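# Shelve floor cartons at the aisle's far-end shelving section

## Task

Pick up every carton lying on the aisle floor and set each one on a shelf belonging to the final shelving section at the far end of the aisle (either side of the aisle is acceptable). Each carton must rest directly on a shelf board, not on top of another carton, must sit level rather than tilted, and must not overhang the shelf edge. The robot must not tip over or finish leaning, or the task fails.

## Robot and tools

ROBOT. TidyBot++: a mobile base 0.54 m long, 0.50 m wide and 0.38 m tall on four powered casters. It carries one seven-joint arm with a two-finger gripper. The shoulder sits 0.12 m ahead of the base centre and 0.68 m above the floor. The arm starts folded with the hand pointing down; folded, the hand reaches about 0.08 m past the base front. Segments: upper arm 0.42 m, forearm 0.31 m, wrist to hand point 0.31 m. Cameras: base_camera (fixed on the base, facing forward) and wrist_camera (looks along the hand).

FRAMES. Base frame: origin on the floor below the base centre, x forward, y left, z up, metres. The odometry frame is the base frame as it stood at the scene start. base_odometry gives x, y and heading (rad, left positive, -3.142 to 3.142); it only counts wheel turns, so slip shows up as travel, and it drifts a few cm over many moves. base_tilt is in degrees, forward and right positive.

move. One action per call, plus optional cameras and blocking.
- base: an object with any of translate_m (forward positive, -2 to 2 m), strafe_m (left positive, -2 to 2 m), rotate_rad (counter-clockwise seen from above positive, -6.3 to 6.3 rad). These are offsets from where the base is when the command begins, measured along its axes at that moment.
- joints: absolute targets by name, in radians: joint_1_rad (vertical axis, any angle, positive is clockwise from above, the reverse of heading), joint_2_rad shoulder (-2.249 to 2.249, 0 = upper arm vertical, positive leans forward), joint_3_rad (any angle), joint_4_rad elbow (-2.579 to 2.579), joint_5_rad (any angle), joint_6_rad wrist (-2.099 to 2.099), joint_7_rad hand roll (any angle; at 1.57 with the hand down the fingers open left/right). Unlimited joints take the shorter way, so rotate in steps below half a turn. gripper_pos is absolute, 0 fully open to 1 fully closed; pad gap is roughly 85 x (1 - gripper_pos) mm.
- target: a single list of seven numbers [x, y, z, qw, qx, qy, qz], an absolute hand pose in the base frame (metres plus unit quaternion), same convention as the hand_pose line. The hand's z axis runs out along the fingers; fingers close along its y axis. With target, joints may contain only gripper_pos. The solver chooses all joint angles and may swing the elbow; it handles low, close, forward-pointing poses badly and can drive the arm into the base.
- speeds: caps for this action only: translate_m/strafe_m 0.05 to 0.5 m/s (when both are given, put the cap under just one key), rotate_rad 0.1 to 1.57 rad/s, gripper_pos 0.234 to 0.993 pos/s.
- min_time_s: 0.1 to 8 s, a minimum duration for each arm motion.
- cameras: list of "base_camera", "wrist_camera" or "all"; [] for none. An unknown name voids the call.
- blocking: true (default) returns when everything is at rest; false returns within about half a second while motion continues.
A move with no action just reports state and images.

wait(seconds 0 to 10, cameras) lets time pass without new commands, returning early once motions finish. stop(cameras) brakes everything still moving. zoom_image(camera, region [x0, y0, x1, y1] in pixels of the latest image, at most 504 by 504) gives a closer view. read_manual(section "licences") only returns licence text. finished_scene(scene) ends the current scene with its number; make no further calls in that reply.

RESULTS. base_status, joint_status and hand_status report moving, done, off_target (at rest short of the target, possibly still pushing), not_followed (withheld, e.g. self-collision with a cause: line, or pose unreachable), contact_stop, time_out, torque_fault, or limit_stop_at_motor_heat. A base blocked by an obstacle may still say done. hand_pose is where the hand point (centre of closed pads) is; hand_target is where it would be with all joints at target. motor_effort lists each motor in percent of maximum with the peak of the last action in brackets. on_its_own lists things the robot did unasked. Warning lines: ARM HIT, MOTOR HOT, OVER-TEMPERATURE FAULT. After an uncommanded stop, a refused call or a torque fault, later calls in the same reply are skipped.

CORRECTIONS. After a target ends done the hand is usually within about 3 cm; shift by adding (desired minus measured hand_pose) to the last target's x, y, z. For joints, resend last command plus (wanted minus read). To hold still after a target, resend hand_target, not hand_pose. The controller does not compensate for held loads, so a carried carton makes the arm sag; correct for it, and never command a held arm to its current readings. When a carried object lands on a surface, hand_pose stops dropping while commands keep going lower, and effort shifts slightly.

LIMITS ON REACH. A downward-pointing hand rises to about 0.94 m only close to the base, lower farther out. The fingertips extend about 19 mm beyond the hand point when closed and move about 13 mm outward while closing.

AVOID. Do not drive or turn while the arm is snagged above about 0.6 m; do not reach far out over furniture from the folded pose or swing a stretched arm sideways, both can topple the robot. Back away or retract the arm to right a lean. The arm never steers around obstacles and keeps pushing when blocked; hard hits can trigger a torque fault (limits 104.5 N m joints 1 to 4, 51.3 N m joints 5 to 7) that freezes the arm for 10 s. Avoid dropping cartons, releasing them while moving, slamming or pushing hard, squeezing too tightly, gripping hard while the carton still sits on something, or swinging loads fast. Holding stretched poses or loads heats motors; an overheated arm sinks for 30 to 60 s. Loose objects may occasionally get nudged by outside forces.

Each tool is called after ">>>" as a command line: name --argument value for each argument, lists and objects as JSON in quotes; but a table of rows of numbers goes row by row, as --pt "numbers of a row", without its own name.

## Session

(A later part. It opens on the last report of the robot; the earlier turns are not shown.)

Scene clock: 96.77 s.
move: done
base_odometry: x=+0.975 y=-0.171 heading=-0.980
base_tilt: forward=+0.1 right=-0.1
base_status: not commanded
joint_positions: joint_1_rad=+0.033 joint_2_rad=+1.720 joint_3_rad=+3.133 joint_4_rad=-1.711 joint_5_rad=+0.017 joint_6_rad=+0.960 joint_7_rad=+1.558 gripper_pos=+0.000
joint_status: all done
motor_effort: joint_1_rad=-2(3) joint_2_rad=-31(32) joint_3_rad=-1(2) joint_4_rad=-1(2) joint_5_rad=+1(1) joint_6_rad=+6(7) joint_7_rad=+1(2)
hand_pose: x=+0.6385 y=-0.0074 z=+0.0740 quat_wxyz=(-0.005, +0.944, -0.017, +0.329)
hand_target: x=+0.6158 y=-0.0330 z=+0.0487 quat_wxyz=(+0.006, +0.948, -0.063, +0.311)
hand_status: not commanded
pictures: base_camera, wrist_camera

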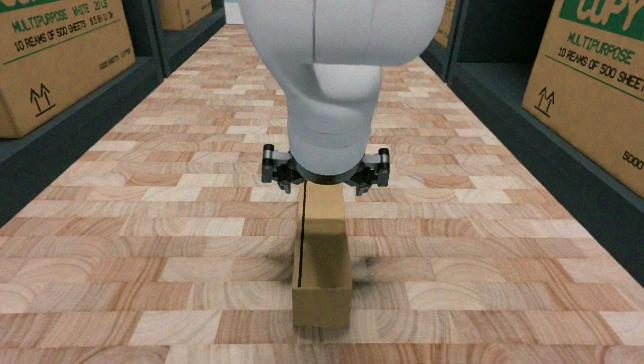

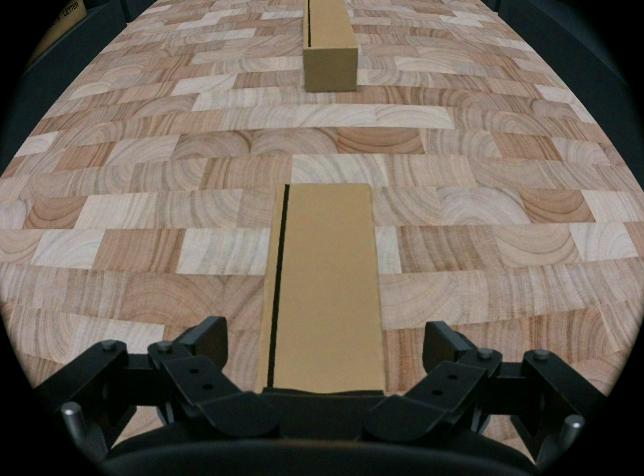

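>>> move --joints '{"joint_2_rad": 1.83, "joint_4_rad": -1.653, "joint_6_rad": 0.90}' --min_time_s 2 --cameras '["all"]'

Scene clock: 99.57 s.
move: done
base_odometry: x=+0.975 y=-0.171 heading=-0.980
base_tilt: forward=+0.1 right=-0.1
base_status: not commanded
joint_positions: joint_1_rad=+0.033 joint_2_rad=+1.778 joint_3_rad=+3.133 joint_4_rad=-1.676 joint_5_rad=+0.017 joint_6_rad=+0.947 joint_7_rad=+1.558 gripper_pos=+0.000
joint_status: all done
motor_effort: joint_1_rad=-2(2) joint_2_rad=-30(32) joint_3_rad=-1(2) joint_4_rad=-2(2) joint_5_rad=+1(1) joint_6_rad=+6(8) joint_7_rad=+0(2)
hand_pose: x=+0.6185 y=-0.0068 z=+0.0454 quat_wxyz=(-0.005, +0.950, -0.017, +0.312)
hand_target: x=+0.5844 y=-0.0312 z=+0.0137 quat_wxyz=(+0.007, +0.959, -0.064, +0.276)
hand_status: not commanded
pictures: base_camera, wrist_camera

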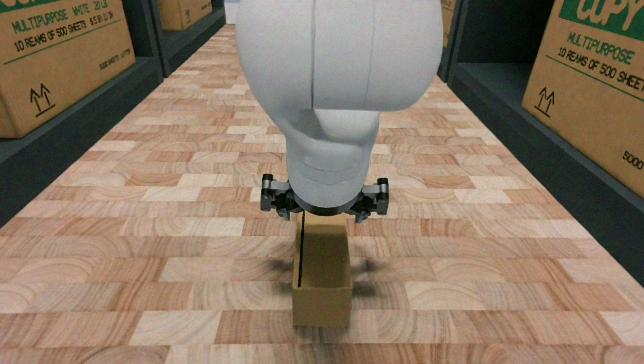

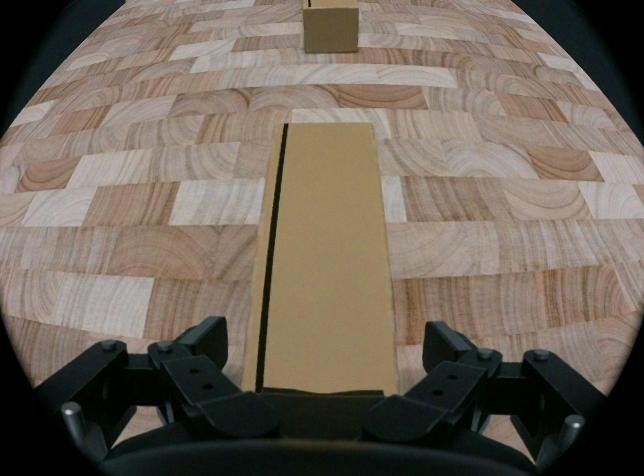

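>>> move --joints '{"joint_2_rad": 1.845, "joint_4_rad": -1.638}' --min_time_s 1 --cameras '[]'

>>> move --joints '{"gripper_pos": 0.36}' --speeds '{"gripper_pos": 0.234}'

>>> move --joints '{"gripper_pos": 0.38}' --speeds '{"gripper_pos": 0.234}' --cameras '["all"]'

Scene clock: 101.60 s.
move: done
base_odometry: x=+0.975 y=-0.171 heading=-0.980
base_tilt: forward=+0.1 right=-0.1
base_status: not commanded
joint_positions: joint_1_rad=+0.033 joint_2_rad=+1.793 joint_3_rad=+3.133 joint_4_rad=-1.661 joint_5_rad=+0.017 joint_6_rad=+0.947 joint_7_rad=+1.558 gripper_pos=+0.000
joint_status: all done
motor_effort: joint_1_rad=-2(2) joint_2_rad=-30(31) joint_3_rad=-1(2) joint_4_rad=-2(2) joint_5_rad=+1(1) joint_6_rad=+6(7) joint_7_rad=+0(1)
hand_pose: x=+0.6176 y=-0.0068 z=+0.0396 quat_wxyz=(-0.005, +0.950, -0.017, +0.312)
hand_target: x=+0.5828 y=-0.0311 z=+0.0077 quat_wxyz=(+0.007, +0.959, -0.064, +0.276)
hand_status: not commanded

Scene clock: 104.27 s.
move: done
base_odometry: x=+0.975 y=-0.171 heading=-0.980
base_tilt: forward=+0.1 right=-0.1
base_status: not commanded
joint_positions: joint_1_rad=+0.033 joint_2_rad=+1.793 joint_3_rad=+3.133 joint_4_rad=-1.661 joint_5_rad=+0.017 joint_6_rad=+0.947 joint_7_rad=+1.558 gripper_pos=+0.357
joint_status: all done
motor_effort: joint_1_rad=+0(2) joint_2_rad=-22(30) joint_3_rad=-1(2) joint_4_rad=+1(2) joint_5_rad=+1(1) joint_6_rad=+2(7) joint_7_rad=-1(1)
hand_pose: x=+0.6176 y=-0.0068 z=+0.0396 quat_wxyz=(-0.005, +0.950, -0.017, +0.312)
hand_target: x=+0.5828 y=-0.0311 z=+0.0077 quat_wxyz=(+0.007, +0.959, -0.064, +0.276)
hand_status: not commanded
pictures: none

Scene clock: 105.03 s.
move: off_target
base_odometry: x=+0.975 y=-0.171 heading=-0.980
base_tilt: forward=+0.1 right=-0.1
base_status: not commanded
joint_positions: joint_1_rad=+0.033 joint_2_rad=+1.793 joint_3_rad=+3.133 joint_4_rad=-1.661 joint_5_rad=+0.017 joint_6_rad=+0.947 joint_7_rad=+1.558 gripper_pos=+0.369
joint_status: gripper_pos off_target (ended at +0.369, target +0.380)
motor_effort: joint_1_rad=+0(1) joint_2_rad=-21(23) joint_3_rad=+0(1) joint_4_rad=+1(2) joint_5_rad=+1(1) joint_6_rad=+0(1) joint_7_rad=+1(1)
hand_pose: x=+0.6176 y=-0.0068 z=+0.0396 quat_wxyz=(-0.005, +0.950, -0.017, +0.312)
hand_target: x=+0.5828 y=-0.0311 z=+0.0077 quat_wxyz=(+0.007, +0.959, -0.064, +0.276)
hand_status: not commanded
pictures: base_camera, wrist_camera

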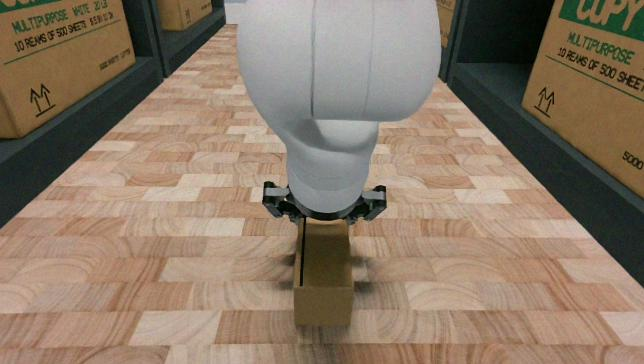

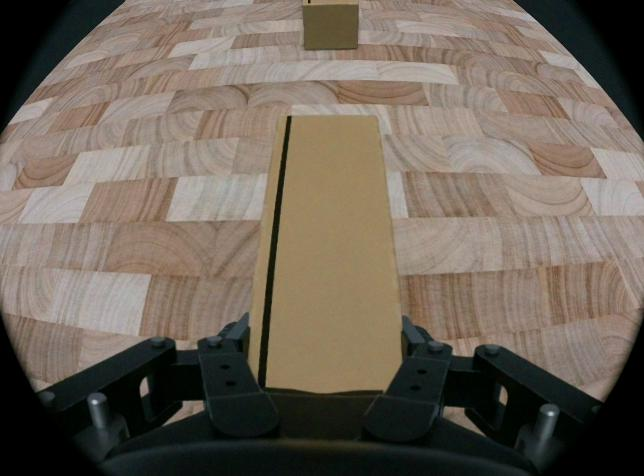

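>>> move --joints '{"joint_2_rad": 1.56, "joint_4_rad": -1.966, "joint_6_rad": 1.05}' --min_time_s 3 --cameras '["all"]'

Scene clock: 109.40 s.
move: done
base_odometry: x=+0.975 y=-0.171 heading=-0.980
base_tilt: forward=+0.1 right=-0.1
base_status: not commanded
joint_positions: joint_1_rad=+0.033 joint_2_rad=+1.580 joint_3_rad=+3.133 joint_4_rad=-1.942 joint_5_rad=+0.016 joint_6_rad=+1.008 joint_7_rad=+1.558 gripper_pos=+0.369
joint_status: all done
motor_effort: joint_1_rad=-1(2) joint_2_rad=-30(31) joint_3_rad=-1(2) joint_4_rad=-3(4) joint_5_rad=+1(2) joint_6_rad=+6(8) joint_7_rad=+0(2)
hand_pose: x=+0.6063 y=-0.0061 z=+0.1344 quat_wxyz=(-0.006, +0.951, -0.017, +0.309)
hand_target: x=+0.6130 y=-0.0333 z=+0.1501 quat_wxyz=(+0.007, +0.943, -0.063, +0.327)
hand_status: not commanded
pictures: base_camera, wrist_camera

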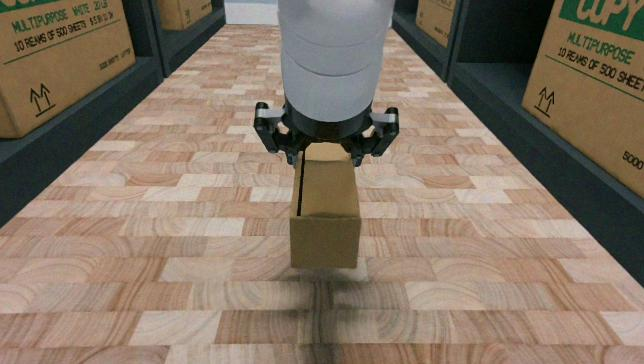

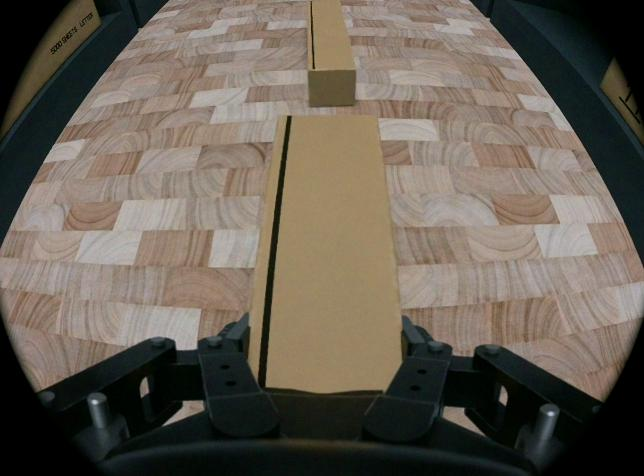

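>>> move --base '{"translate_m": -0.6}'

>>> move --base '{"strafe_m": 0.62}' --cameras '["all"]'

Scene clock: 113.70 s.
move: done
base_odometry: x=+0.641 y=+0.327 heading=-0.979
base_tilt: forward=+0.1 right=-0.1
base_status: done
joint_positions: joint_1_rad=+0.036 joint_2_rad=+1.572 joint_3_rad=+3.135 joint_4_rad=-1.955 joint_5_rad=+0.015 joint_6_rad=+1.014 joint_7_rad=+1.558 gripper_pos=+0.369
joint_status: not commanded
motor_effort: joint_1_rad=+0(2) joint_2_rad=-30(32) joint_3_rad=-1(2) joint_4_rad=-2(4) joint_5_rad=+1(1) joint_6_rad=+6(8) joint_7_rad=+1(2)
hand_pose: x=+0.6047 y=-0.0086 z=+0.1383 quat_wxyz=(-0.004, +0.951, -0.019, +0.309)
hand_target: x=+0.6130 y=-0.0333 z=+0.1501 quat_wxyz=(+0.007, +0.943, -0.063, +0.327)
hand_status: not commanded
pictures: none

Scene clock: 116.20 s.
move: done
base_odometry: x=+1.156 y=+0.673 heading=-0.979
base_tilt: forward=+0.1 right=-0.1
base_status: done
joint_positions: joint_1_rad=+0.042 joint_2_rad=+1.572 joint_3_rad=+3.142 joint_4_rad=-1.955 joint_5_rad=+0.010 joint_6_rad=+1.015 joint_7_rad=+1.558 gripper_pos=+0.369
joint_status: not commanded
motor_effort: joint_1_rad=-1(4) joint_2_rad=-30(31) joint_3_rad=-1(3) joint_4_rad=-2(3) joint_5_rad=+1(2) joint_6_rad=+7(7) joint_7_rad=+0(2)
hand_pose: x=+0.6046 y=-0.0169 z=+0.1382 quat_wxyz=(+0.002, +0.951, -0.022, +0.310)
hand_target: x=+0.6130 y=-0.0333 z=+0.1501 quat_wxyz=(+0.007, +0.943, -0.063, +0.327)
hand_status: not commanded
pictures: base_camera, wrist_camera

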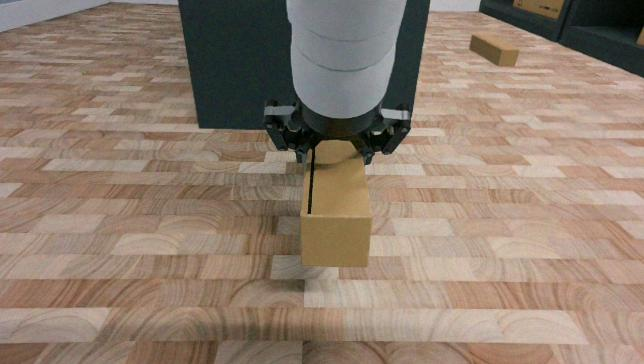

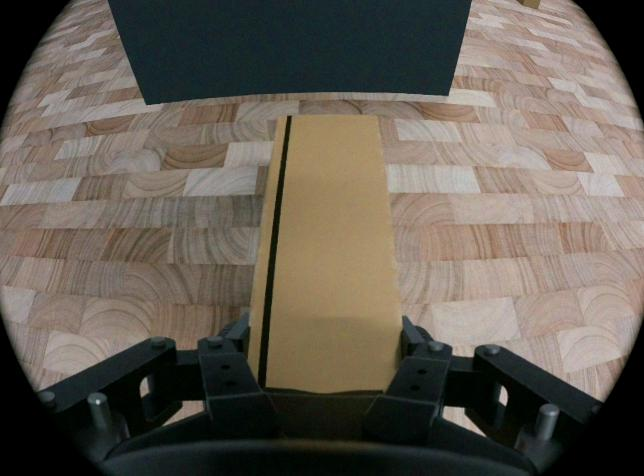

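>>> move --joints '{"joint_2_rad": 1.81, "joint_4_rad": -1.68, "joint_6_rad": 0.94}' --min_time_s 2.5 --cameras '["base_camera"]'

Scene clock: 119.33 s.
move: done
base_odometry: x=+1.156 y=+0.673 heading=-0.979
base_tilt: forward=+0.1 right=-0.1
base_status: not commanded
joint_positions: joint_1_rad=+0.042 joint_2_rad=+1.763 joint_3_rad=+3.142 joint_4_rad=-1.702 joint_5_rad=+0.010 joint_6_rad=+0.986 joint_7_rad=+1.558 gripper_pos=+0.369
joint_status: all done
motor_effort: joint_1_rad=-1(2) joint_2_rad=-30(32) joint_3_rad=-1(2) joint_4_rad=-2(3) joint_5_rad=+1(1) joint_6_rad=+6(8) joint_7_rad=+1(1)
hand_pose: x=+0.6237 y=-0.0178 z=+0.0582 quat_wxyz=(+0.002, +0.945, -0.022, +0.326)
hand_target: x=+0.5930 y=-0.0318 z=+0.0282 quat_wxyz=(+0.007, +0.954, -0.064, +0.292)
hand_status: not commanded

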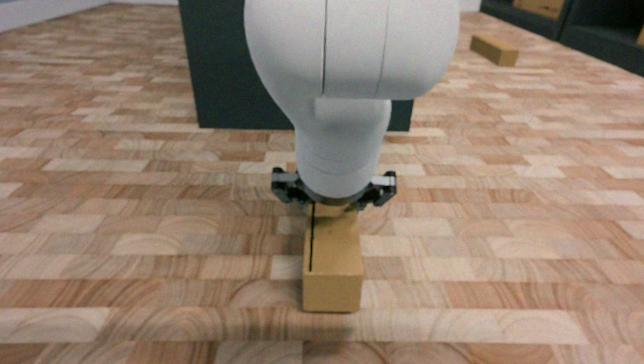

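>>> move --joints '{"joint_2_rad": 1.835, "joint_4_rad": -1.65, "joint_6_rad": 0.895}' --min_time_s 1.5 --cameras '["base_camera"]'

Scene clock: 121.43 s.
move: done
base_odometry: x=+1.156 y=+0.673 heading=-0.979
base_tilt: forward=+0.1 right=-0.1
base_status: not commanded
joint_positions: joint_1_rad=+0.042 joint_2_rad=+1.784 joint_3_rad=+3.142 joint_4_rad=-1.673 joint_5_rad=+0.010 joint_6_rad=+0.941 joint_7_rad=+1.558 gripper_pos=+0.369
joint_status: all done
motor_effort: joint_1_rad=-1(2) joint_2_rad=-30(32) joint_3_rad=+0(1) joint_4_rad=-1(2) joint_5_rad=+1(1) joint_6_rad=+6(8) joint_7_rad=+0(1)
hand_pose: x=+0.6146 y=-0.0175 z=+0.0415 quat_wxyz=(+0.002, +0.951, -0.022, +0.308)
hand_target: x=+0.5814 y=-0.0311 z=+0.0108 quat_wxyz=(+0.007, +0.960, -0.064, +0.272)
hand_status: not commanded

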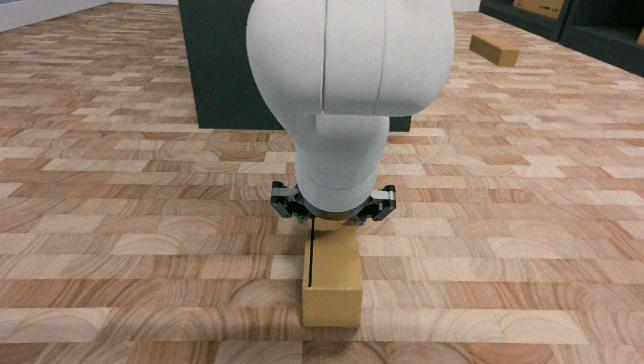

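>>> move --joints '{"joint_2_rad": 1.842, "joint_4_rad": -1.643}' --min_time_s 1 --cameras '[]'

>>> move --joints '{"gripper_pos": 0.0}' --speeds '{"gripper_pos": 0.234}' --cameras '["all"]'

Scene clock: 123.73 s.
move: done
base_odometry: x=+1.156 y=+0.673 heading=-0.979
base_tilt: forward=+0.1 right=-0.1
base_status: not commanded
joint_positions: joint_1_rad=+0.042 joint_2_rad=+1.787 joint_3_rad=+3.142 joint_4_rad=-1.666 joint_5_rad=+0.010 joint_6_rad=+0.941 joint_7_rad=+1.558 gripper_pos=+0.369
joint_status: all done
motor_effort: joint_1_rad=-1(2) joint_2_rad=-30(32) joint_3_rad=-1(1) joint_4_rad=-2(2) joint_5_rad=+1(1) joint_6_rad=+6(7) joint_7_rad=+1(1)
hand_pose: x=+0.6163 y=-0.0175 z=+0.0405 quat_wxyz=(+0.002, +0.951, -0.022, +0.309)
hand_target: x=+0.5807 y=-0.0310 z=+0.0079 quat_wxyz=(+0.007, +0.960, -0.064, +0.272)
hand_status: not commanded

Scene clock: 125.90 s.
move: done
base_odometry: x=+1.156 y=+0.673 heading=-0.979
base_tilt: forward=+0.1 right=-0.1
base_status: not commanded
joint_positions: joint_1_rad=+0.042 joint_2_rad=+1.790 joint_3_rad=+3.142 joint_4_rad=-1.665 joint_5_rad=+0.010 joint_6_rad=+0.940 joint_7_rad=+1.558 gripper_pos=+0.000
joint_status: all done
motor_effort: joint_1_rad=-1(2) joint_2_rad=-30(30) joint_3_rad=-1(2) joint_4_rad=-1(2) joint_5_rad=+1(1) joint_6_rad=+7(7) joint_7_rad=+1(2)
hand_pose: x=+0.6152 y=-0.0175 z=+0.0393 quat_wxyz=(+0.002, +0.951, -0.022, +0.308)
hand_target: x=+0.5807 y=-0.0310 z=+0.0079 quat_wxyz=(+0.007, +0.960, -0.064, +0.272)
hand_status: not commanded
pictures: base_camera, wrist_camera

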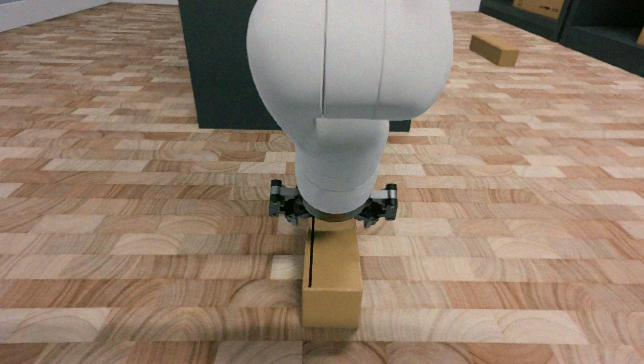

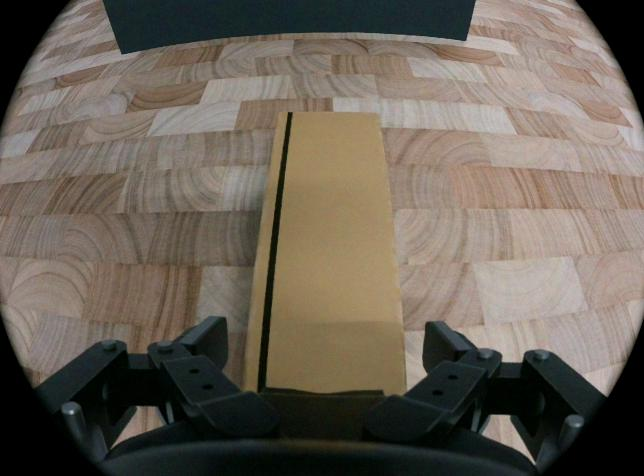

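>>> move --joints '{"joint_1_rad": 0.0, "joint_2_rad": 1.35, "joint_4_rad": -2.1, "joint_6_rad": 1.0}' --min_time_s 2.5

>>> move --base '{"strafe_m": -0.64}'

>>> move --base '{"translate_m": 0.8}' --cameras '["all"]'

Scene clock: 129.20 s.
move: done
base_odometry: x=+1.156 y=+0.673 heading=-0.979
base_tilt: forward=+0.1 right=-0.1
base_status: not commanded
joint_positions: joint_1_rad=+0.016 joint_2_rad=+1.364 joint_3_rad=+3.142 joint_4_rad=-2.077 joint_5_rad=+0.010 joint_6_rad=+0.961 joint_7_rad=+1.558 gripper_pos=+0.000
joint_status: all done
motor_effort: joint_1_rad=-1(3) joint_2_rad=-30(33) joint_3_rad=-1(2) joint_4_rad=-1(3) joint_5_rad=+1(1) joint_6_rad=+7(8) joint_7_rad=+1(2)
hand_pose: x=+0.6293 y=-0.0049 z=+0.2224 quat_wxyz=(-0.002, +0.946, -0.010, +0.325)
hand_target: x=+0.6326 y=-0.0085 z=+0.2346 quat_wxyz=(-0.002, +0.940, -0.041, +0.339)
hand_status: not commanded
pictures: none

Scene clock: 131.83 s.
move: done
base_odometry: x=+0.625 y=+0.316 heading=-0.978
base_tilt: forward=+0.1 right=-0.1
base_status: done
joint_positions: joint_1_rad=+0.006 joint_2_rad=+1.363 joint_3_rad=+3.148 joint_4_rad=-2.079 joint_5_rad=+0.006 joint_6_rad=+0.964 joint_7_rad=+1.558 gripper_pos=+0.000
joint_status: not commanded
motor_effort: joint_1_rad=-1(4) joint_2_rad=-30(31) joint_3_rad=+0(3) joint_4_rad=-1(2) joint_5_rad=+1(2) joint_6_rad=+6(7) joint_7_rad=+1(2)
hand_pose: x=+0.6292 y=-0.0035 z=+0.2230 quat_wxyz=(+0.000, +0.946, -0.006, +0.325)
hand_target: x=+0.6326 y=-0.0085 z=+0.2346 quat_wxyz=(-0.002, +0.940, -0.041, +0.339)
hand_status: not commanded
pictures: none

Scene clock: 134.53 s.
move: done
base_odometry: x=+1.071 y=-0.348 heading=-0.979
base_tilt: forward=+0.1 right=-0.1
base_status: done
joint_positions: joint_1_rad=+0.006 joint_2_rad=+1.361 joint_3_rad=+3.148 joint_4_rad=-2.085 joint_5_rad=+0.006 joint_6_rad=+0.967 joint_7_rad=+1.558 gripper_pos=+0.000
joint_status: not commanded
motor_effort: joint_1_rad=-1(2) joint_2_rad=-30(32) joint_3_rad=-1(1) joint_4_rad=-1(3) joint_5_rad=+1(1) joint_6_rad=+6(8) joint_7_rad=+0(2)
hand_pose: x=+0.6276 y=-0.0035 z=+0.2240 quat_wxyz=(+0.000, +0.946, -0.006, +0.325)
hand_target: x=+0.6326 y=-0.0085 z=+0.2346 quat_wxyz=(-0.002, +0.940, -0.041, +0.339)
hand_status: not commanded
pictures: base_camera, wrist_camera

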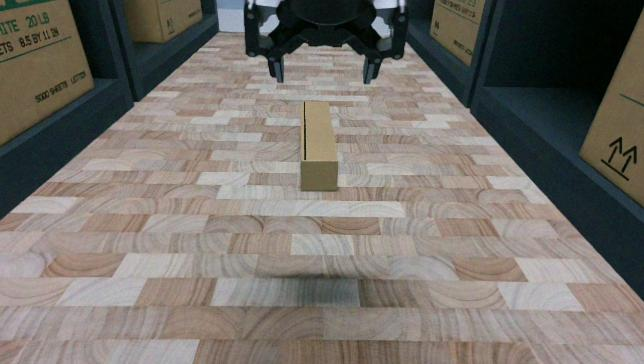

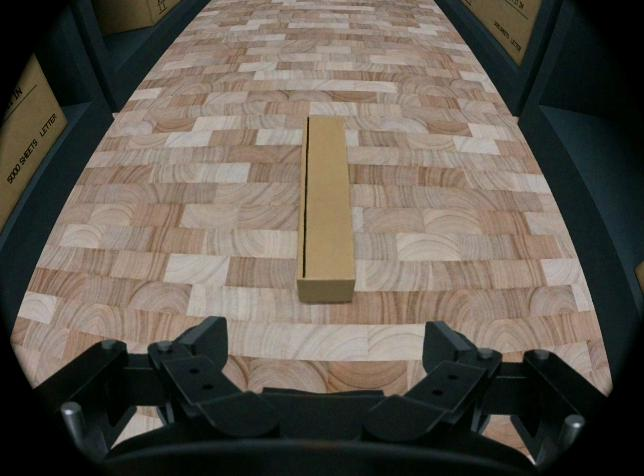

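>>> move --base '{"translate_m": 0.29}' --joints '{"joint_2_rad": 1.56, "joint_4_rad": -1.93, "joint_6_rad": 1.03, "joint_5_rad": 0.0, "joint_3_rad": 3.14}' --min_time_s 2 --cameras '["all"]'

Scene clock: 137.37 s.
move: done
base_odometry: x=+1.233 y=-0.589 heading=-0.979
base_tilt: forward=+0.1 right=-0.1
base_status: done
joint_positions: joint_1_rad=+0.006 joint_2_rad=+1.510 joint_3_rad=+3.148 joint_4_rad=-1.952 joint_5_rad=+0.006 joint_6_rad=+0.990 joint_7_rad=+1.558 gripper_pos=+0.000
joint_status: all done
motor_effort: joint_1_rad=-1(2) joint_2_rad=-31(32) joint_3_rad=-1(2) joint_4_rad=-1(3) joint_5_rad=+1(1) joint_6_rad=+6(9) joint_7_rad=+0(1)
hand_pose: x=+0.6329 y=-0.0034 z=+0.1646 quat_wxyz=(+0.000, +0.945, -0.006, +0.328)
hand_target: x=+0.6286 y=+0.0022 z=+0.1492 quat_wxyz=(-0.013, +0.942, -0.034, +0.334)
hand_status: not commanded
pictures: base_camera, wrist_camera

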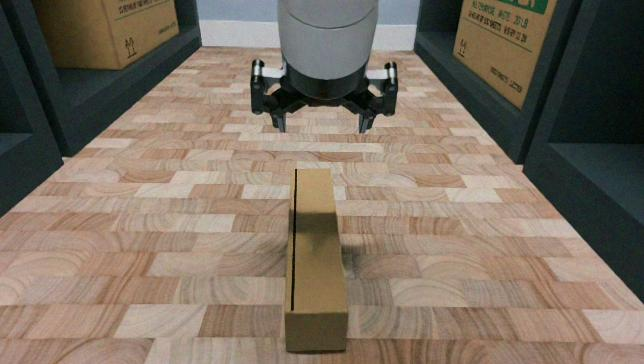

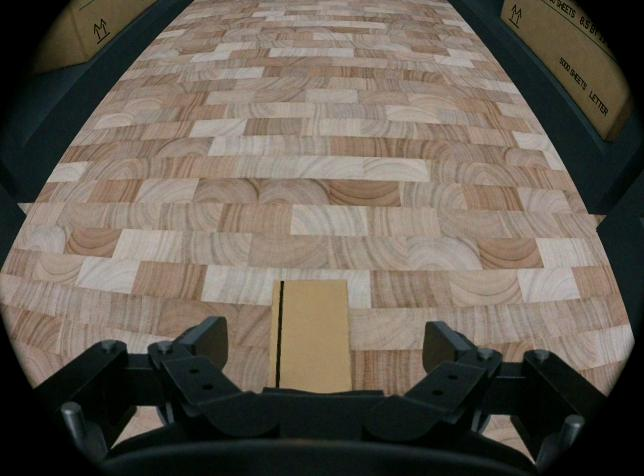

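>>> move --base '{"rotate_rad": 0.022}' --joints '{"joint_2_rad": 1.75, "joint_4_rad": -1.74, "joint_6_rad": 0.90}' --min_time_s 2 --cameras '["all"]'

Scene clock: 140.23 s.
move: done
base_odometry: x=+1.233 y=-0.589 heading=-0.957
base_tilt: forward=+0.1 right=-0.1
base_status: done
joint_positions: joint_1_rad=-0.001 joint_2_rad=+1.701 joint_3_rad=+3.146 joint_4_rad=-1.761 joint_5_rad=+0.006 joint_6_rad=+0.947 joint_7_rad=+1.558 gripper_pos=+0.000
joint_status: all done
motor_effort: joint_1_rad=-2(5) joint_2_rad=-30(32) joint_3_rad=-1(3) joint_4_rad=-2(2) joint_5_rad=+1(2) joint_6_rad=+5(8) joint_7_rad=+1(2)
hand_pose: x=+0.6195 y=+0.0012 z=+0.0766 quat_wxyz=(-0.002, +0.951, -0.002, +0.308)
hand_target: x=+0.5888 y=+0.0022 z=+0.0462 quat_wxyz=(-0.010, +0.962, -0.034, +0.272)
hand_status: not commanded
pictures: base_camera, wrist_camera

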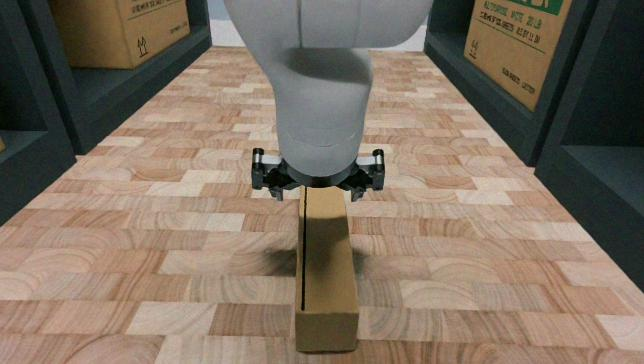

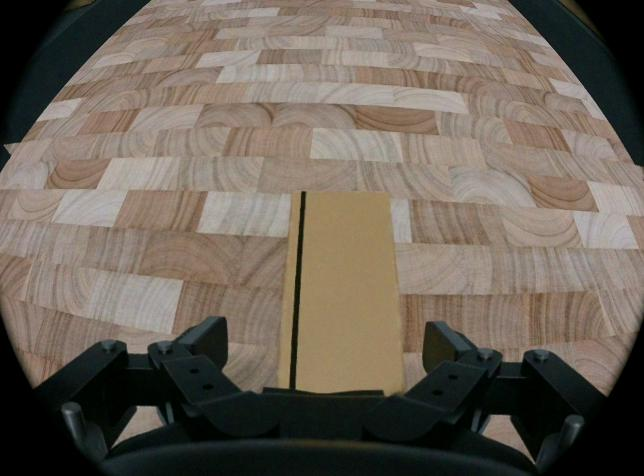

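>>> move --joints '{"joint_1_rad": 0.038, "joint_2_rad": 1.80, "joint_4_rad": -1.685, "joint_6_rad": 0.90}' --min_time_s 1.5 --cameras '["all"]'

Scene clock: 142.37 s.
move: done
base_odometry: x=+1.233 y=-0.589 heading=-0.957
base_tilt: forward=+0.1 right=-0.1
base_status: not commanded
joint_positions: joint_1_rad=+0.022 joint_2_rad=+1.748 joint_3_rad=+3.146 joint_4_rad=-1.708 joint_5_rad=+0.006 joint_6_rad=+0.947 joint_7_rad=+1.558 gripper_pos=+0.000
joint_status: all done
motor_effort: joint_1_rad=-1(2) joint_2_rad=-30(32) joint_3_rad=-1(2) joint_4_rad=-1(2) joint_5_rad=+1(1) joint_6_rad=+6(7) joint_7_rad=+1(2)
hand_pose: x=+0.6201 y=-0.0102 z=+0.0576 quat_wxyz=(+0.001, +0.950, -0.013, +0.311)
hand_target: x=+0.5871 y=-0.0156 z=+0.0259 quat_wxyz=(-0.005, +0.960, -0.053, +0.275)
hand_status: not commanded
pictures: base_camera, wrist_camera

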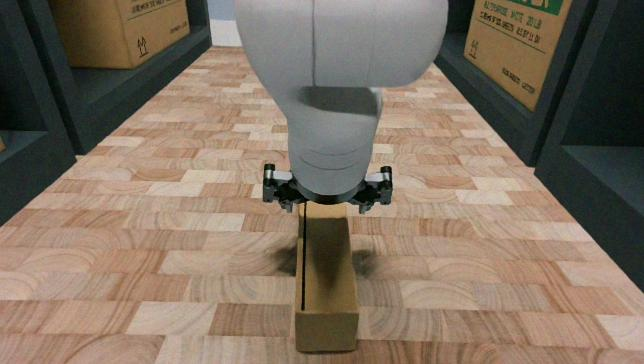

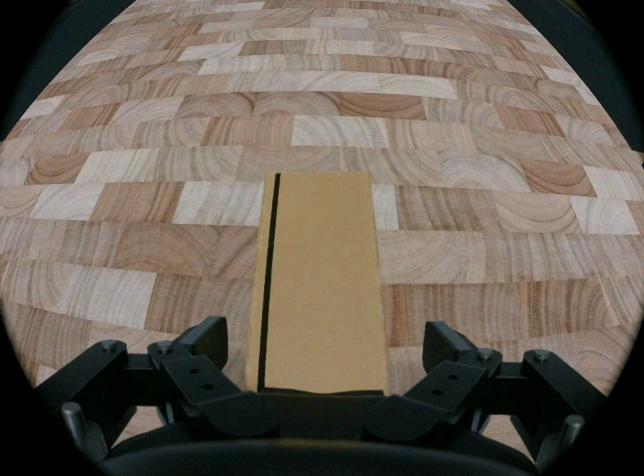

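>>> move --joints '{"joint_1_rad": 0.028, "joint_2_rad": 1.838, "joint_4_rad": -1.648, "joint_6_rad": 0.90}' --min_time_s 1.5 --cameras '["wrist_camera"]'

Scene clock: 144.40 s.
move: done
base_odometry: x=+1.233 y=-0.589 heading=-0.957
base_tilt: forward=+0.1 right=-0.1
base_status: not commanded
joint_positions: joint_1_rad=+0.022 joint_2_rad=+1.786 joint_3_rad=+3.146 joint_4_rad=-1.671 joint_5_rad=+0.006 joint_6_rad=+0.946 joint_7_rad=+1.558 gripper_pos=+0.000
joint_status: all done
motor_effort: joint_1_rad=-1(2) joint_2_rad=-30(32) joint_3_rad=-1(1) joint_4_rad=-2(2) joint_5_rad=+0(1) joint_6_rad=+5(8) joint_7_rad=+0(2)
hand_pose: x=+0.6162 y=-0.0101 z=+0.0417 quat_wxyz=(+0.001, +0.950, -0.013, +0.310)
hand_target: x=+0.5828 y=-0.0108 z=+0.0104 quat_wxyz=(-0.007, +0.960, -0.048, +0.274)
hand_status: not commanded

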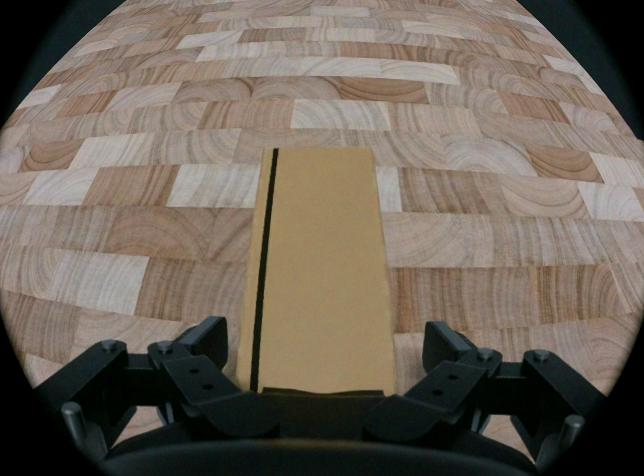

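>>> move --base '{"translate_m": -0.03}' --speeds '{"translate_m": 0.1}' --cameras '["wrist_camera"]'

>>> move --joints '{"gripper_pos": 0.35}' --speeds '{"gripper_pos": 0.234}'

>>> move --joints '{"gripper_pos": 0.38}' --speeds '{"gripper_pos": 0.234}' --cameras '["all"]'

Scene clock: 145.87 s.
move: done
base_odometry: x=+1.216 y=-0.565 heading=-0.958
base_tilt: forward=+0.1 right=-0.1
base_status: done
joint_positions: joint_1_rad=+0.022 joint_2_rad=+1.797 joint_3_rad=+3.146 joint_4_rad=-1.663 joint_5_rad=+0.006 joint_6_rad=+0.943 joint_7_rad=+1.558 gripper_pos=+0.000
joint_status: not commanded
motor_effort: joint_1_rad=+0(2) joint_2_rad=-30(32) joint_3_rad=+0(2) joint_4_rad=-2(2) joint_5_rad=+1(1) joint_6_rad=+6(7) joint_7_rad=+0(1)
hand_pose: x=+0.6123 y=-0.0100 z=+0.0362 quat_wxyz=(+0.001, +0.952, -0.013, +0.307)
hand_target: x=+0.5828 y=-0.0108 z=+0.0104 quat_wxyz=(-0.007, +0.960, -0.048, +0.274)
hand_status: not commanded

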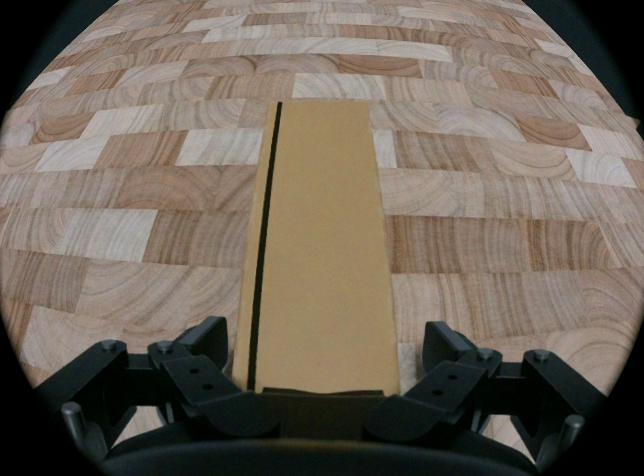

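Scene clock: 148.37 s.
move: done
base_odometry: x=+1.216 y=-0.565 heading=-0.958
base_tilt: forward=+0.1 right=-0.1
base_status: not commanded
joint_positions: joint_1_rad=+0.022 joint_2_rad=+1.797 joint_3_rad=+3.146 joint_4_rad=-1.663 joint_5_rad=+0.006 joint_6_rad=+0.943 joint_7_rad=+1.557 gripper_pos=+0.349
joint_status: all done
motor_effort: joint_1_rad=-1(2) joint_2_rad=-23(30) joint_3_rad=+0(1) joint_4_rad=+0(2) joint_5_rad=+1(1) joint_6_rad=+2(7) joint_7_rad=+1(2)
hand_pose: x=+0.6123 y=-0.0100 z=+0.0362 quat_wxyz=(+0.001, +0.952, -0.013, +0.307)
hand_target: x=+0.5828 y=-0.0108 z=+0.0104 quat_wxyz=(-0.007, +0.960, -0.048, +0.274)
hand_status: not commanded
pictures: none

Scene clock: 149.37 s.
move: off_target
base_odometry: x=+1.216 y=-0.565 heading=-0.958
base_tilt: forward=+0.1 right=-0.1
base_status: not commanded
joint_positions: joint_1_rad=+0.022 joint_2_rad=+1.797 joint_3_rad=+3.146 joint_4_rad=-1.663 joint_5_rad=+0.006 joint_6_rad=+0.943 joint_7_rad=+1.557 gripper_pos=+0.373
joint_status: gripper_pos off_target (ended at +0.373, target +0.380)
motor_effort: joint_1_rad=-1(2) joint_2_rad=-21(24) joint_3_rad=+0(1) joint_4_rad=+1(2) joint_5_rad=+1(1) joint_6_rad=+0(3) joint_7_rad=+0(1)
hand_pose: x=+0.6125 y=-0.0100 z=+0.0364 quat_wxyz=(+0.001, +0.952, -0.013, +0.307)
hand_target: x=+0.5828 y=-0.0108 z=+0.0104 quat_wxyz=(-0.007, +0.960, -0.048, +0.274)
hand_status: not commanded
pictures: base_camera, wrist_camera

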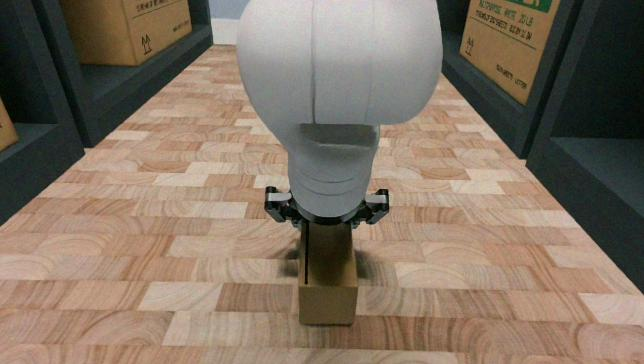

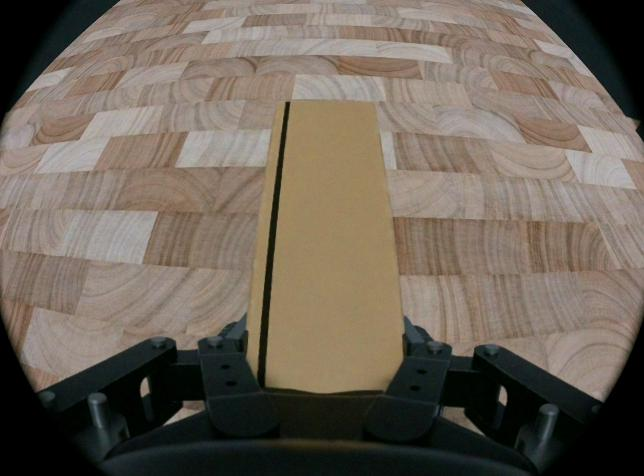

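>>> move --joints '{"joint_2_rad": 1.3, "joint_4_rad": -2.16, "joint_6_rad": 0.95}' --min_time_s 2

>>> move --joints '{"joint_2_rad": 0.11, "joint_4_rad": -2.37, "joint_6_rad": -0.03}' --min_time_s 4 --cameras '["all"]'

Scene clock: 152.40 s.
move: done
base_odometry: x=+1.216 y=-0.565 heading=-0.958
base_tilt: forward=+0.1 right=-0.1
base_status: not commanded
joint_positions: joint_1_rad=+0.022 joint_2_rad=+1.314 joint_3_rad=+3.146 joint_4_rad=-2.136 joint_5_rad=+0.006 joint_6_rad=+0.936 joint_7_rad=+1.557 gripper_pos=+0.373
joint_status: all done
motor_effort: joint_1_rad=-2(2) joint_2_rad=-30(33) joint_3_rad=+0(1) joint_4_rad=-1(3) joint_5_rad=+1(2) joint_6_rad=+6(8) joint_7_rad=+0(2)
hand_pose: x=+0.6132 y=-0.0102 z=+0.2372 quat_wxyz=(+0.001, +0.951, -0.014, +0.309)
hand_target: x=+0.6097 y=-0.0115 z=+0.2446 quat_wxyz=(-0.007, +0.949, -0.047, +0.311)
hand_status: not commanded
pictures: none

Scene clock: 156.70 s.
move: done
base_odometry: x=+1.216 y=-0.565 heading=-0.958
base_tilt: forward=+0.1 right=-0.1
base_status: not commanded
joint_positions: joint_1_rad=+0.022 joint_2_rad=+0.125 joint_3_rad=+3.146 joint_4_rad=-2.343 joint_5_rad=+0.006 joint_6_rad=+0.019 joint_7_rad=+1.557 gripper_pos=+0.373
joint_status: all done
motor_effort: joint_1_rad=-1(2) joint_2_rad=-16(33) joint_3_rad=+0(2) joint_4_rad=+12(14) joint_5_rad=+1(1) joint_6_rad=+7(9) joint_7_rad=+0(1)
hand_pose: x=+0.5663 y=-0.0103 z=+0.6142 quat_wxyz=(+0.003, +0.940, -0.016, +0.340)
hand_target: x=+0.5420 y=-0.0098 z=+0.6008 quat_wxyz=(-0.007, +0.949, -0.046, +0.311)
hand_status: not commanded
pictures: base_camera, wrist_camera

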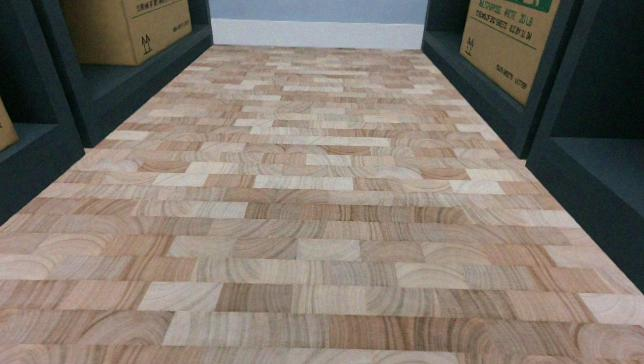

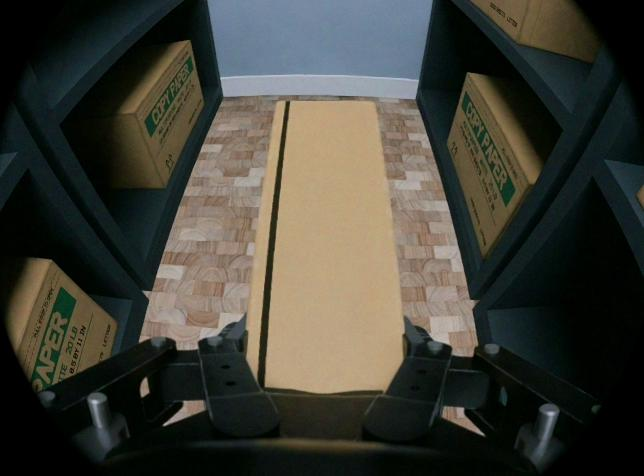

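>>> move --target '[0.50, 0.02, 0.65, -0.0806, 0.9179, 0.2459, 0.3008]' --min_time_s 3 --cameras '["wrist_camera"]'

Scene clock: 161.20 s.
move: done
base_odometry: x=+1.216 y=-0.565 heading=-0.958
base_tilt: forward=+0.1 right=-0.1
base_status: not commanded
joint_positions: joint_1_rad=+1.648 joint_2_rad=+0.399 joint_3_rad=+1.465 joint_4_rad=-2.298 joint_5_rad=+0.174 joint_6_rad=-0.345 joint_7_rad=+1.938 gripper_pos=+0.373
joint_status: not commanded
motor_effort: joint_1_rad=-1(2) joint_2_rad=-5(16) joint_3_rad=-5(6) joint_4_rad=+13(14) joint_5_rad=+0(1) joint_6_rad=+6(7) joint_7_rad=+1(2)
hand_pose: x=+0.4936 y=+0.0276 z=+0.6400 quat_wxyz=(-0.093, +0.928, +0.208, +0.295)
hand_target: x=+0.5000 y=+0.0200 z=+0.6500 quat_wxyz=(-0.081, +0.918, +0.246, +0.301)
hand_status: done (0.014 m and 4.8 deg from the pose sent, 0.081 m and 32.0 deg at the start)

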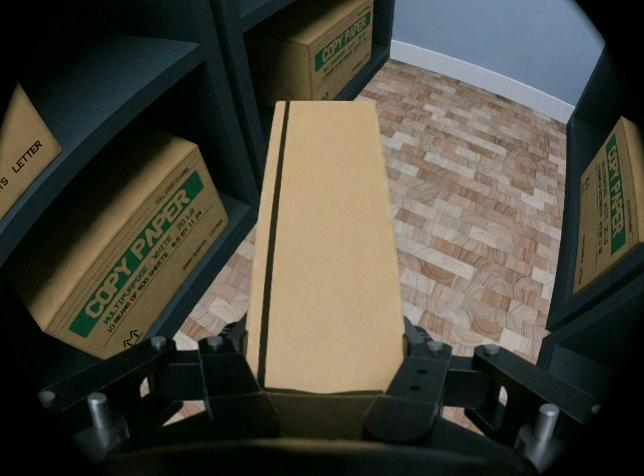

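>>> move --target '[0.50, 0.05, 0.66, -0.1557, 0.8230, 0.4752, 0.2697]' --min_time_s 3 --cameras '["wrist_camera"]'

Scene clock: 165.07 s.
move: done
base_odometry: x=+1.216 y=-0.565 heading=-0.958
base_tilt: forward=+0.1 right=-0.1
base_status: not commanded
joint_positions: joint_1_rad=+0.390 joint_2_rad=+0.157 joint_3_rad=+3.117 joint_4_rad=-2.112 joint_5_rad=-0.740 joint_6_rad=-0.939 joint_7_rad=+3.391 gripper_pos=+0.373
joint_status: not commanded
motor_effort: joint_1_rad=-1(3) joint_2_rad=-16(16) joint_3_rad=+0(5) joint_4_rad=+12(14) joint_5_rad=-4(4) joint_6_rad=+0(6) joint_7_rad=+1(2)
hand_pose: x=+0.4866 y=+0.0422 z=+0.6361 quat_wxyz=(-0.160, +0.844, +0.452, +0.240)
hand_target: x=+0.5000 y=+0.0500 z=+0.6600 quat_wxyz=(-0.156, +0.823, +0.475, +0.270)
hand_status: done (0.029 m and 4.9 deg from the pose sent, 0.031 m and 33.9 deg at the start)

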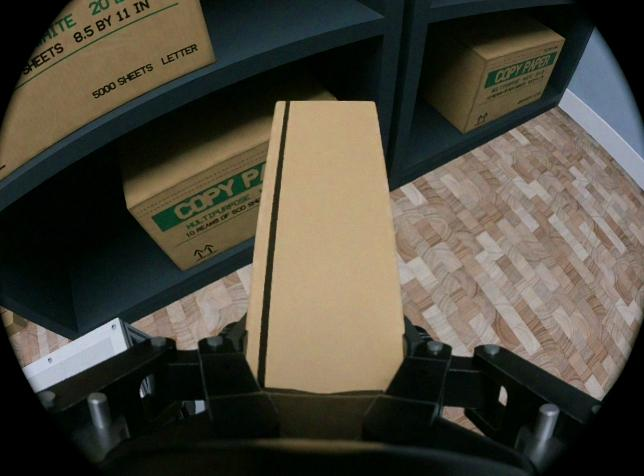

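>>> move --target '[0.50, 0.06, 0.66, -0.2202, 0.6720, 0.6720, 0.2202]' --min_time_s 3 --cameras '["wrist_camera"]'

Scene clock: 168.73 s.
move: done
base_odometry: x=+1.216 y=-0.565 heading=-0.958
base_tilt: forward=+0.1 right=-0.1
base_status: not commanded
joint_positions: joint_1_rad=+0.587 joint_2_rad=+0.321 joint_3_rad=+2.779 joint_4_rad=-1.836 joint_5_rad=-0.560 joint_6_rad=-1.177 joint_7_rad=+3.554 gripper_pos=+0.373
joint_status: not commanded
motor_effort: joint_1_rad=+0(2) joint_2_rad=-19(20) joint_3_rad=-3(3) joint_4_rad=+12(13) joint_5_rad=-4(4) joint_6_rad=-1(3) joint_7_rad=+1(1)
hand_pose: x=+0.5029 y=+0.0677 z=+0.6643 quat_wxyz=(-0.212, +0.701, +0.641, +0.228)
hand_target: x=+0.5000 y=+0.0600 z=+0.6600 quat_wxyz=(-0.220, +0.672, +0.672, +0.220)
hand_status: done (0.009 m and 5.0 deg from the pose sent, 0.033 m and 32.9 deg at the start)

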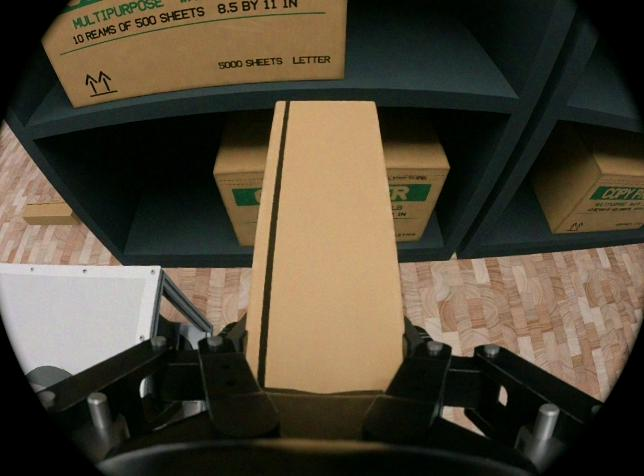

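>>> move --base '{"translate_m": 0.75, "strafe_m": 0.03, "rotate_rad": -0.02}' --speeds '{"translate_m": 0.3}' --cameras '["all"]'

Scene clock: 174.97 s.
move: done
base_odometry: x=+1.672 y=-1.161 heading=-0.977
base_tilt: forward=+0.1 right=-0.1
base_status: done
joint_positions: joint_1_rad=+0.597 joint_2_rad=+0.328 joint_3_rad=+2.776 joint_4_rad=-1.829 joint_5_rad=-0.555 joint_6_rad=-1.182 joint_7_rad=+3.554 gripper_pos=+0.373
joint_status: not commanded
motor_effort: joint_1_rad=-2(3) joint_2_rad=-20(21) joint_3_rad=-3(4) joint_4_rad=+12(14) joint_5_rad=-4(5) joint_6_rad=-2(3) joint_7_rad=+1(2)
hand_pose: x=+0.5036 y=+0.0643 z=+0.6637 quat_wxyz=(-0.214, +0.702, +0.640, +0.227)
hand_target: x=+0.5000 y=+0.0600 z=+0.6600 quat_wxyz=(-0.220, +0.672, +0.672, +0.220)
hand_status: not commanded
pictures: base_camera, wrist_camera

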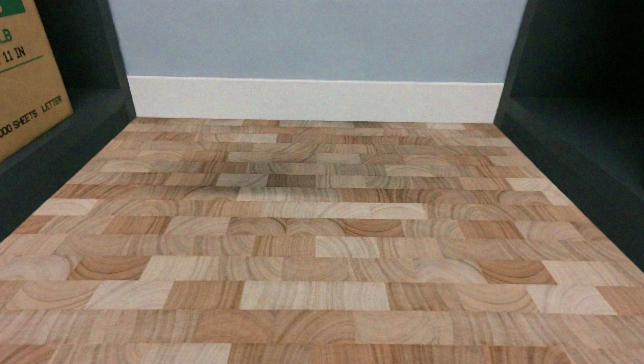

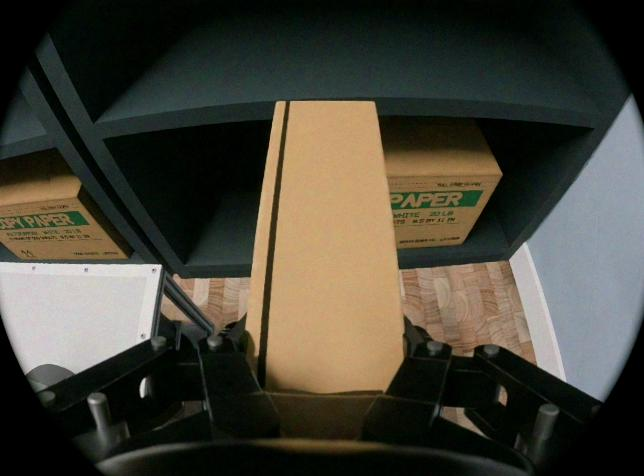

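>>> move --base '{"strafe_m": -0.11}' --speeds '{"strafe_m": 0.2}'

>>> move --target '[0.50, 0.20, 0.64, -0.2259, 0.6542, 0.6894, 0.2144]' --min_time_s 3 --cameras '["all"]'

Scene clock: 178.13 s.
move: done
base_odometry: x=+1.581 y=-1.223 heading=-0.977
base_tilt: forward=+0.1 right=-0.1
base_status: done
joint_positions: joint_1_rad=+0.600 joint_2_rad=+0.328 joint_3_rad=+2.772 joint_4_rad=-1.829 joint_5_rad=-0.554 joint_6_rad=-1.183 joint_7_rad=+3.554 gripper_pos=+0.373
joint_status: not commanded
motor_effort: joint_1_rad=-1(3) joint_2_rad=-20(21) joint_3_rad=-3(4) joint_4_rad=+12(13) joint_5_rad=-4(5) joint_6_rad=-2(3) joint_7_rad=+1(2)
hand_pose: x=+0.5033 y=+0.0644 z=+0.6638 quat_wxyz=(-0.214, +0.701, +0.641, +0.227)
hand_target: x=+0.5000 y=+0.0600 z=+0.6600 quat_wxyz=(-0.220, +0.672, +0.672, +0.220)
hand_status: not commanded
pictures: none

Scene clock: 181.43 s.
move: done
base_odometry: x=+1.581 y=-1.223 heading=-0.977
base_tilt: forward=+0.1 right=-0.1
base_status: not commanded
joint_positions: joint_1_rad=+0.478 joint_2_rad=+0.387 joint_3_rad=+2.474 joint_4_rad=-1.831 joint_5_rad=-0.505 joint_6_rad=-0.962 joint_7_rad=+3.366 gripper_pos=+0.373
joint_status: not commanded
motor_effort: joint_1_rad=-2(2) joint_2_rad=-19(20) joint_3_rad=-4(5) joint_4_rad=+13(13) joint_5_rad=-4(5) joint_6_rad=+0(2) joint_7_rad=+0(2)
hand_pose: x=+0.5090 y=+0.1973 z=+0.6622 quat_wxyz=(-0.216, +0.643, +0.696, +0.236)
hand_target: x=+0.5000 y=+0.2000 z=+0.6400 quat_wxyz=(-0.226, +0.654, +0.689, +0.214)
hand_status: done (0.024 m and 3.1 deg from the pose sent, 0.138 m and 8.0 deg at the start)
pictures: base_camera, wrist_camera

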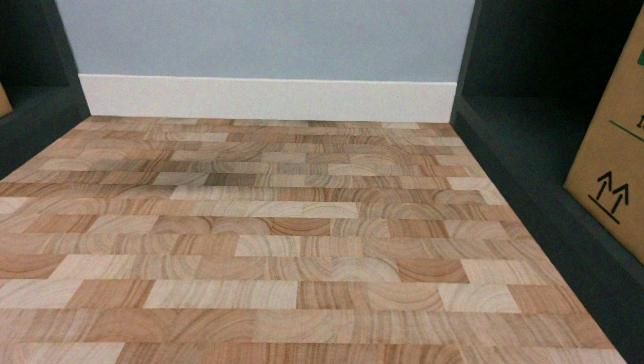

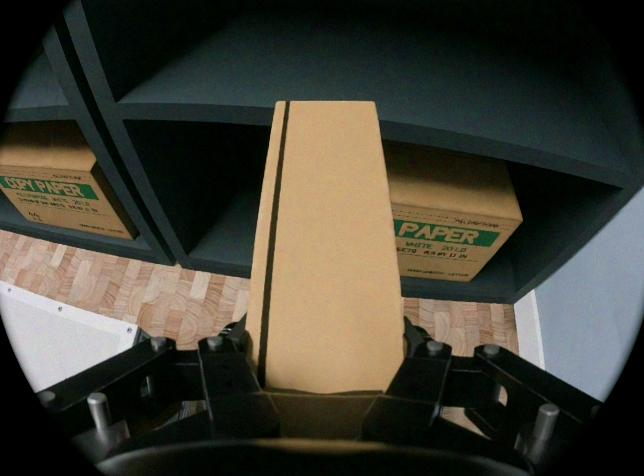

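>>> move --target '[0.49, 0.33, 0.63, -0.2116, 0.6694, 0.6812, 0.2079]' --min_time_s 3 --cameras '["wrist_camera"]'

Scene clock: 185.10 s.
move: done
base_odometry: x=+1.581 y=-1.223 heading=-0.977
base_tilt: forward=+0.1 right=-0.1
base_status: not commanded
joint_positions: joint_1_rad=+0.235 joint_2_rad=+0.487 joint_3_rad=+2.278 joint_4_rad=-1.831 joint_5_rad=-0.234 joint_6_rad=-0.705 joint_7_rad=+2.828 gripper_pos=+0.373
joint_status: not commanded
motor_effort: joint_1_rad=-2(2) joint_2_rad=-20(20) joint_3_rad=-6(7) joint_4_rad=+13(14) joint_5_rad=-3(4) joint_6_rad=+2(4) joint_7_rad=+1(2)
hand_pose: x=+0.4815 y=+0.3185 z=+0.6354 quat_wxyz=(-0.208, +0.662, +0.691, +0.202)
hand_target: x=+0.4900 y=+0.3300 z=+0.6300 quat_wxyz=(-0.212, +0.669, +0.681, +0.208)
hand_status: done (0.015 m and 1.6 deg from the pose sent, 0.138 m and 4.8 deg at the start)

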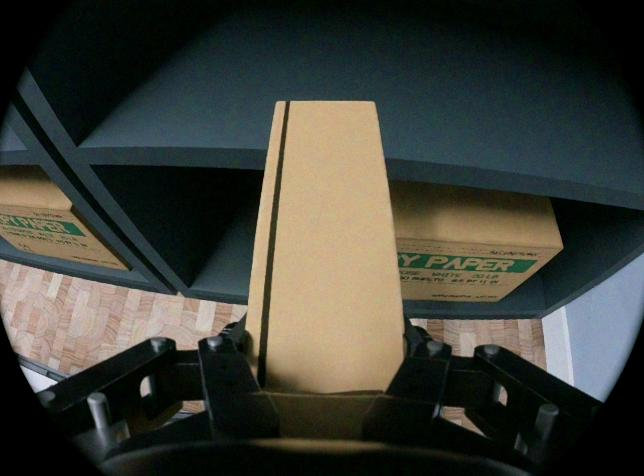

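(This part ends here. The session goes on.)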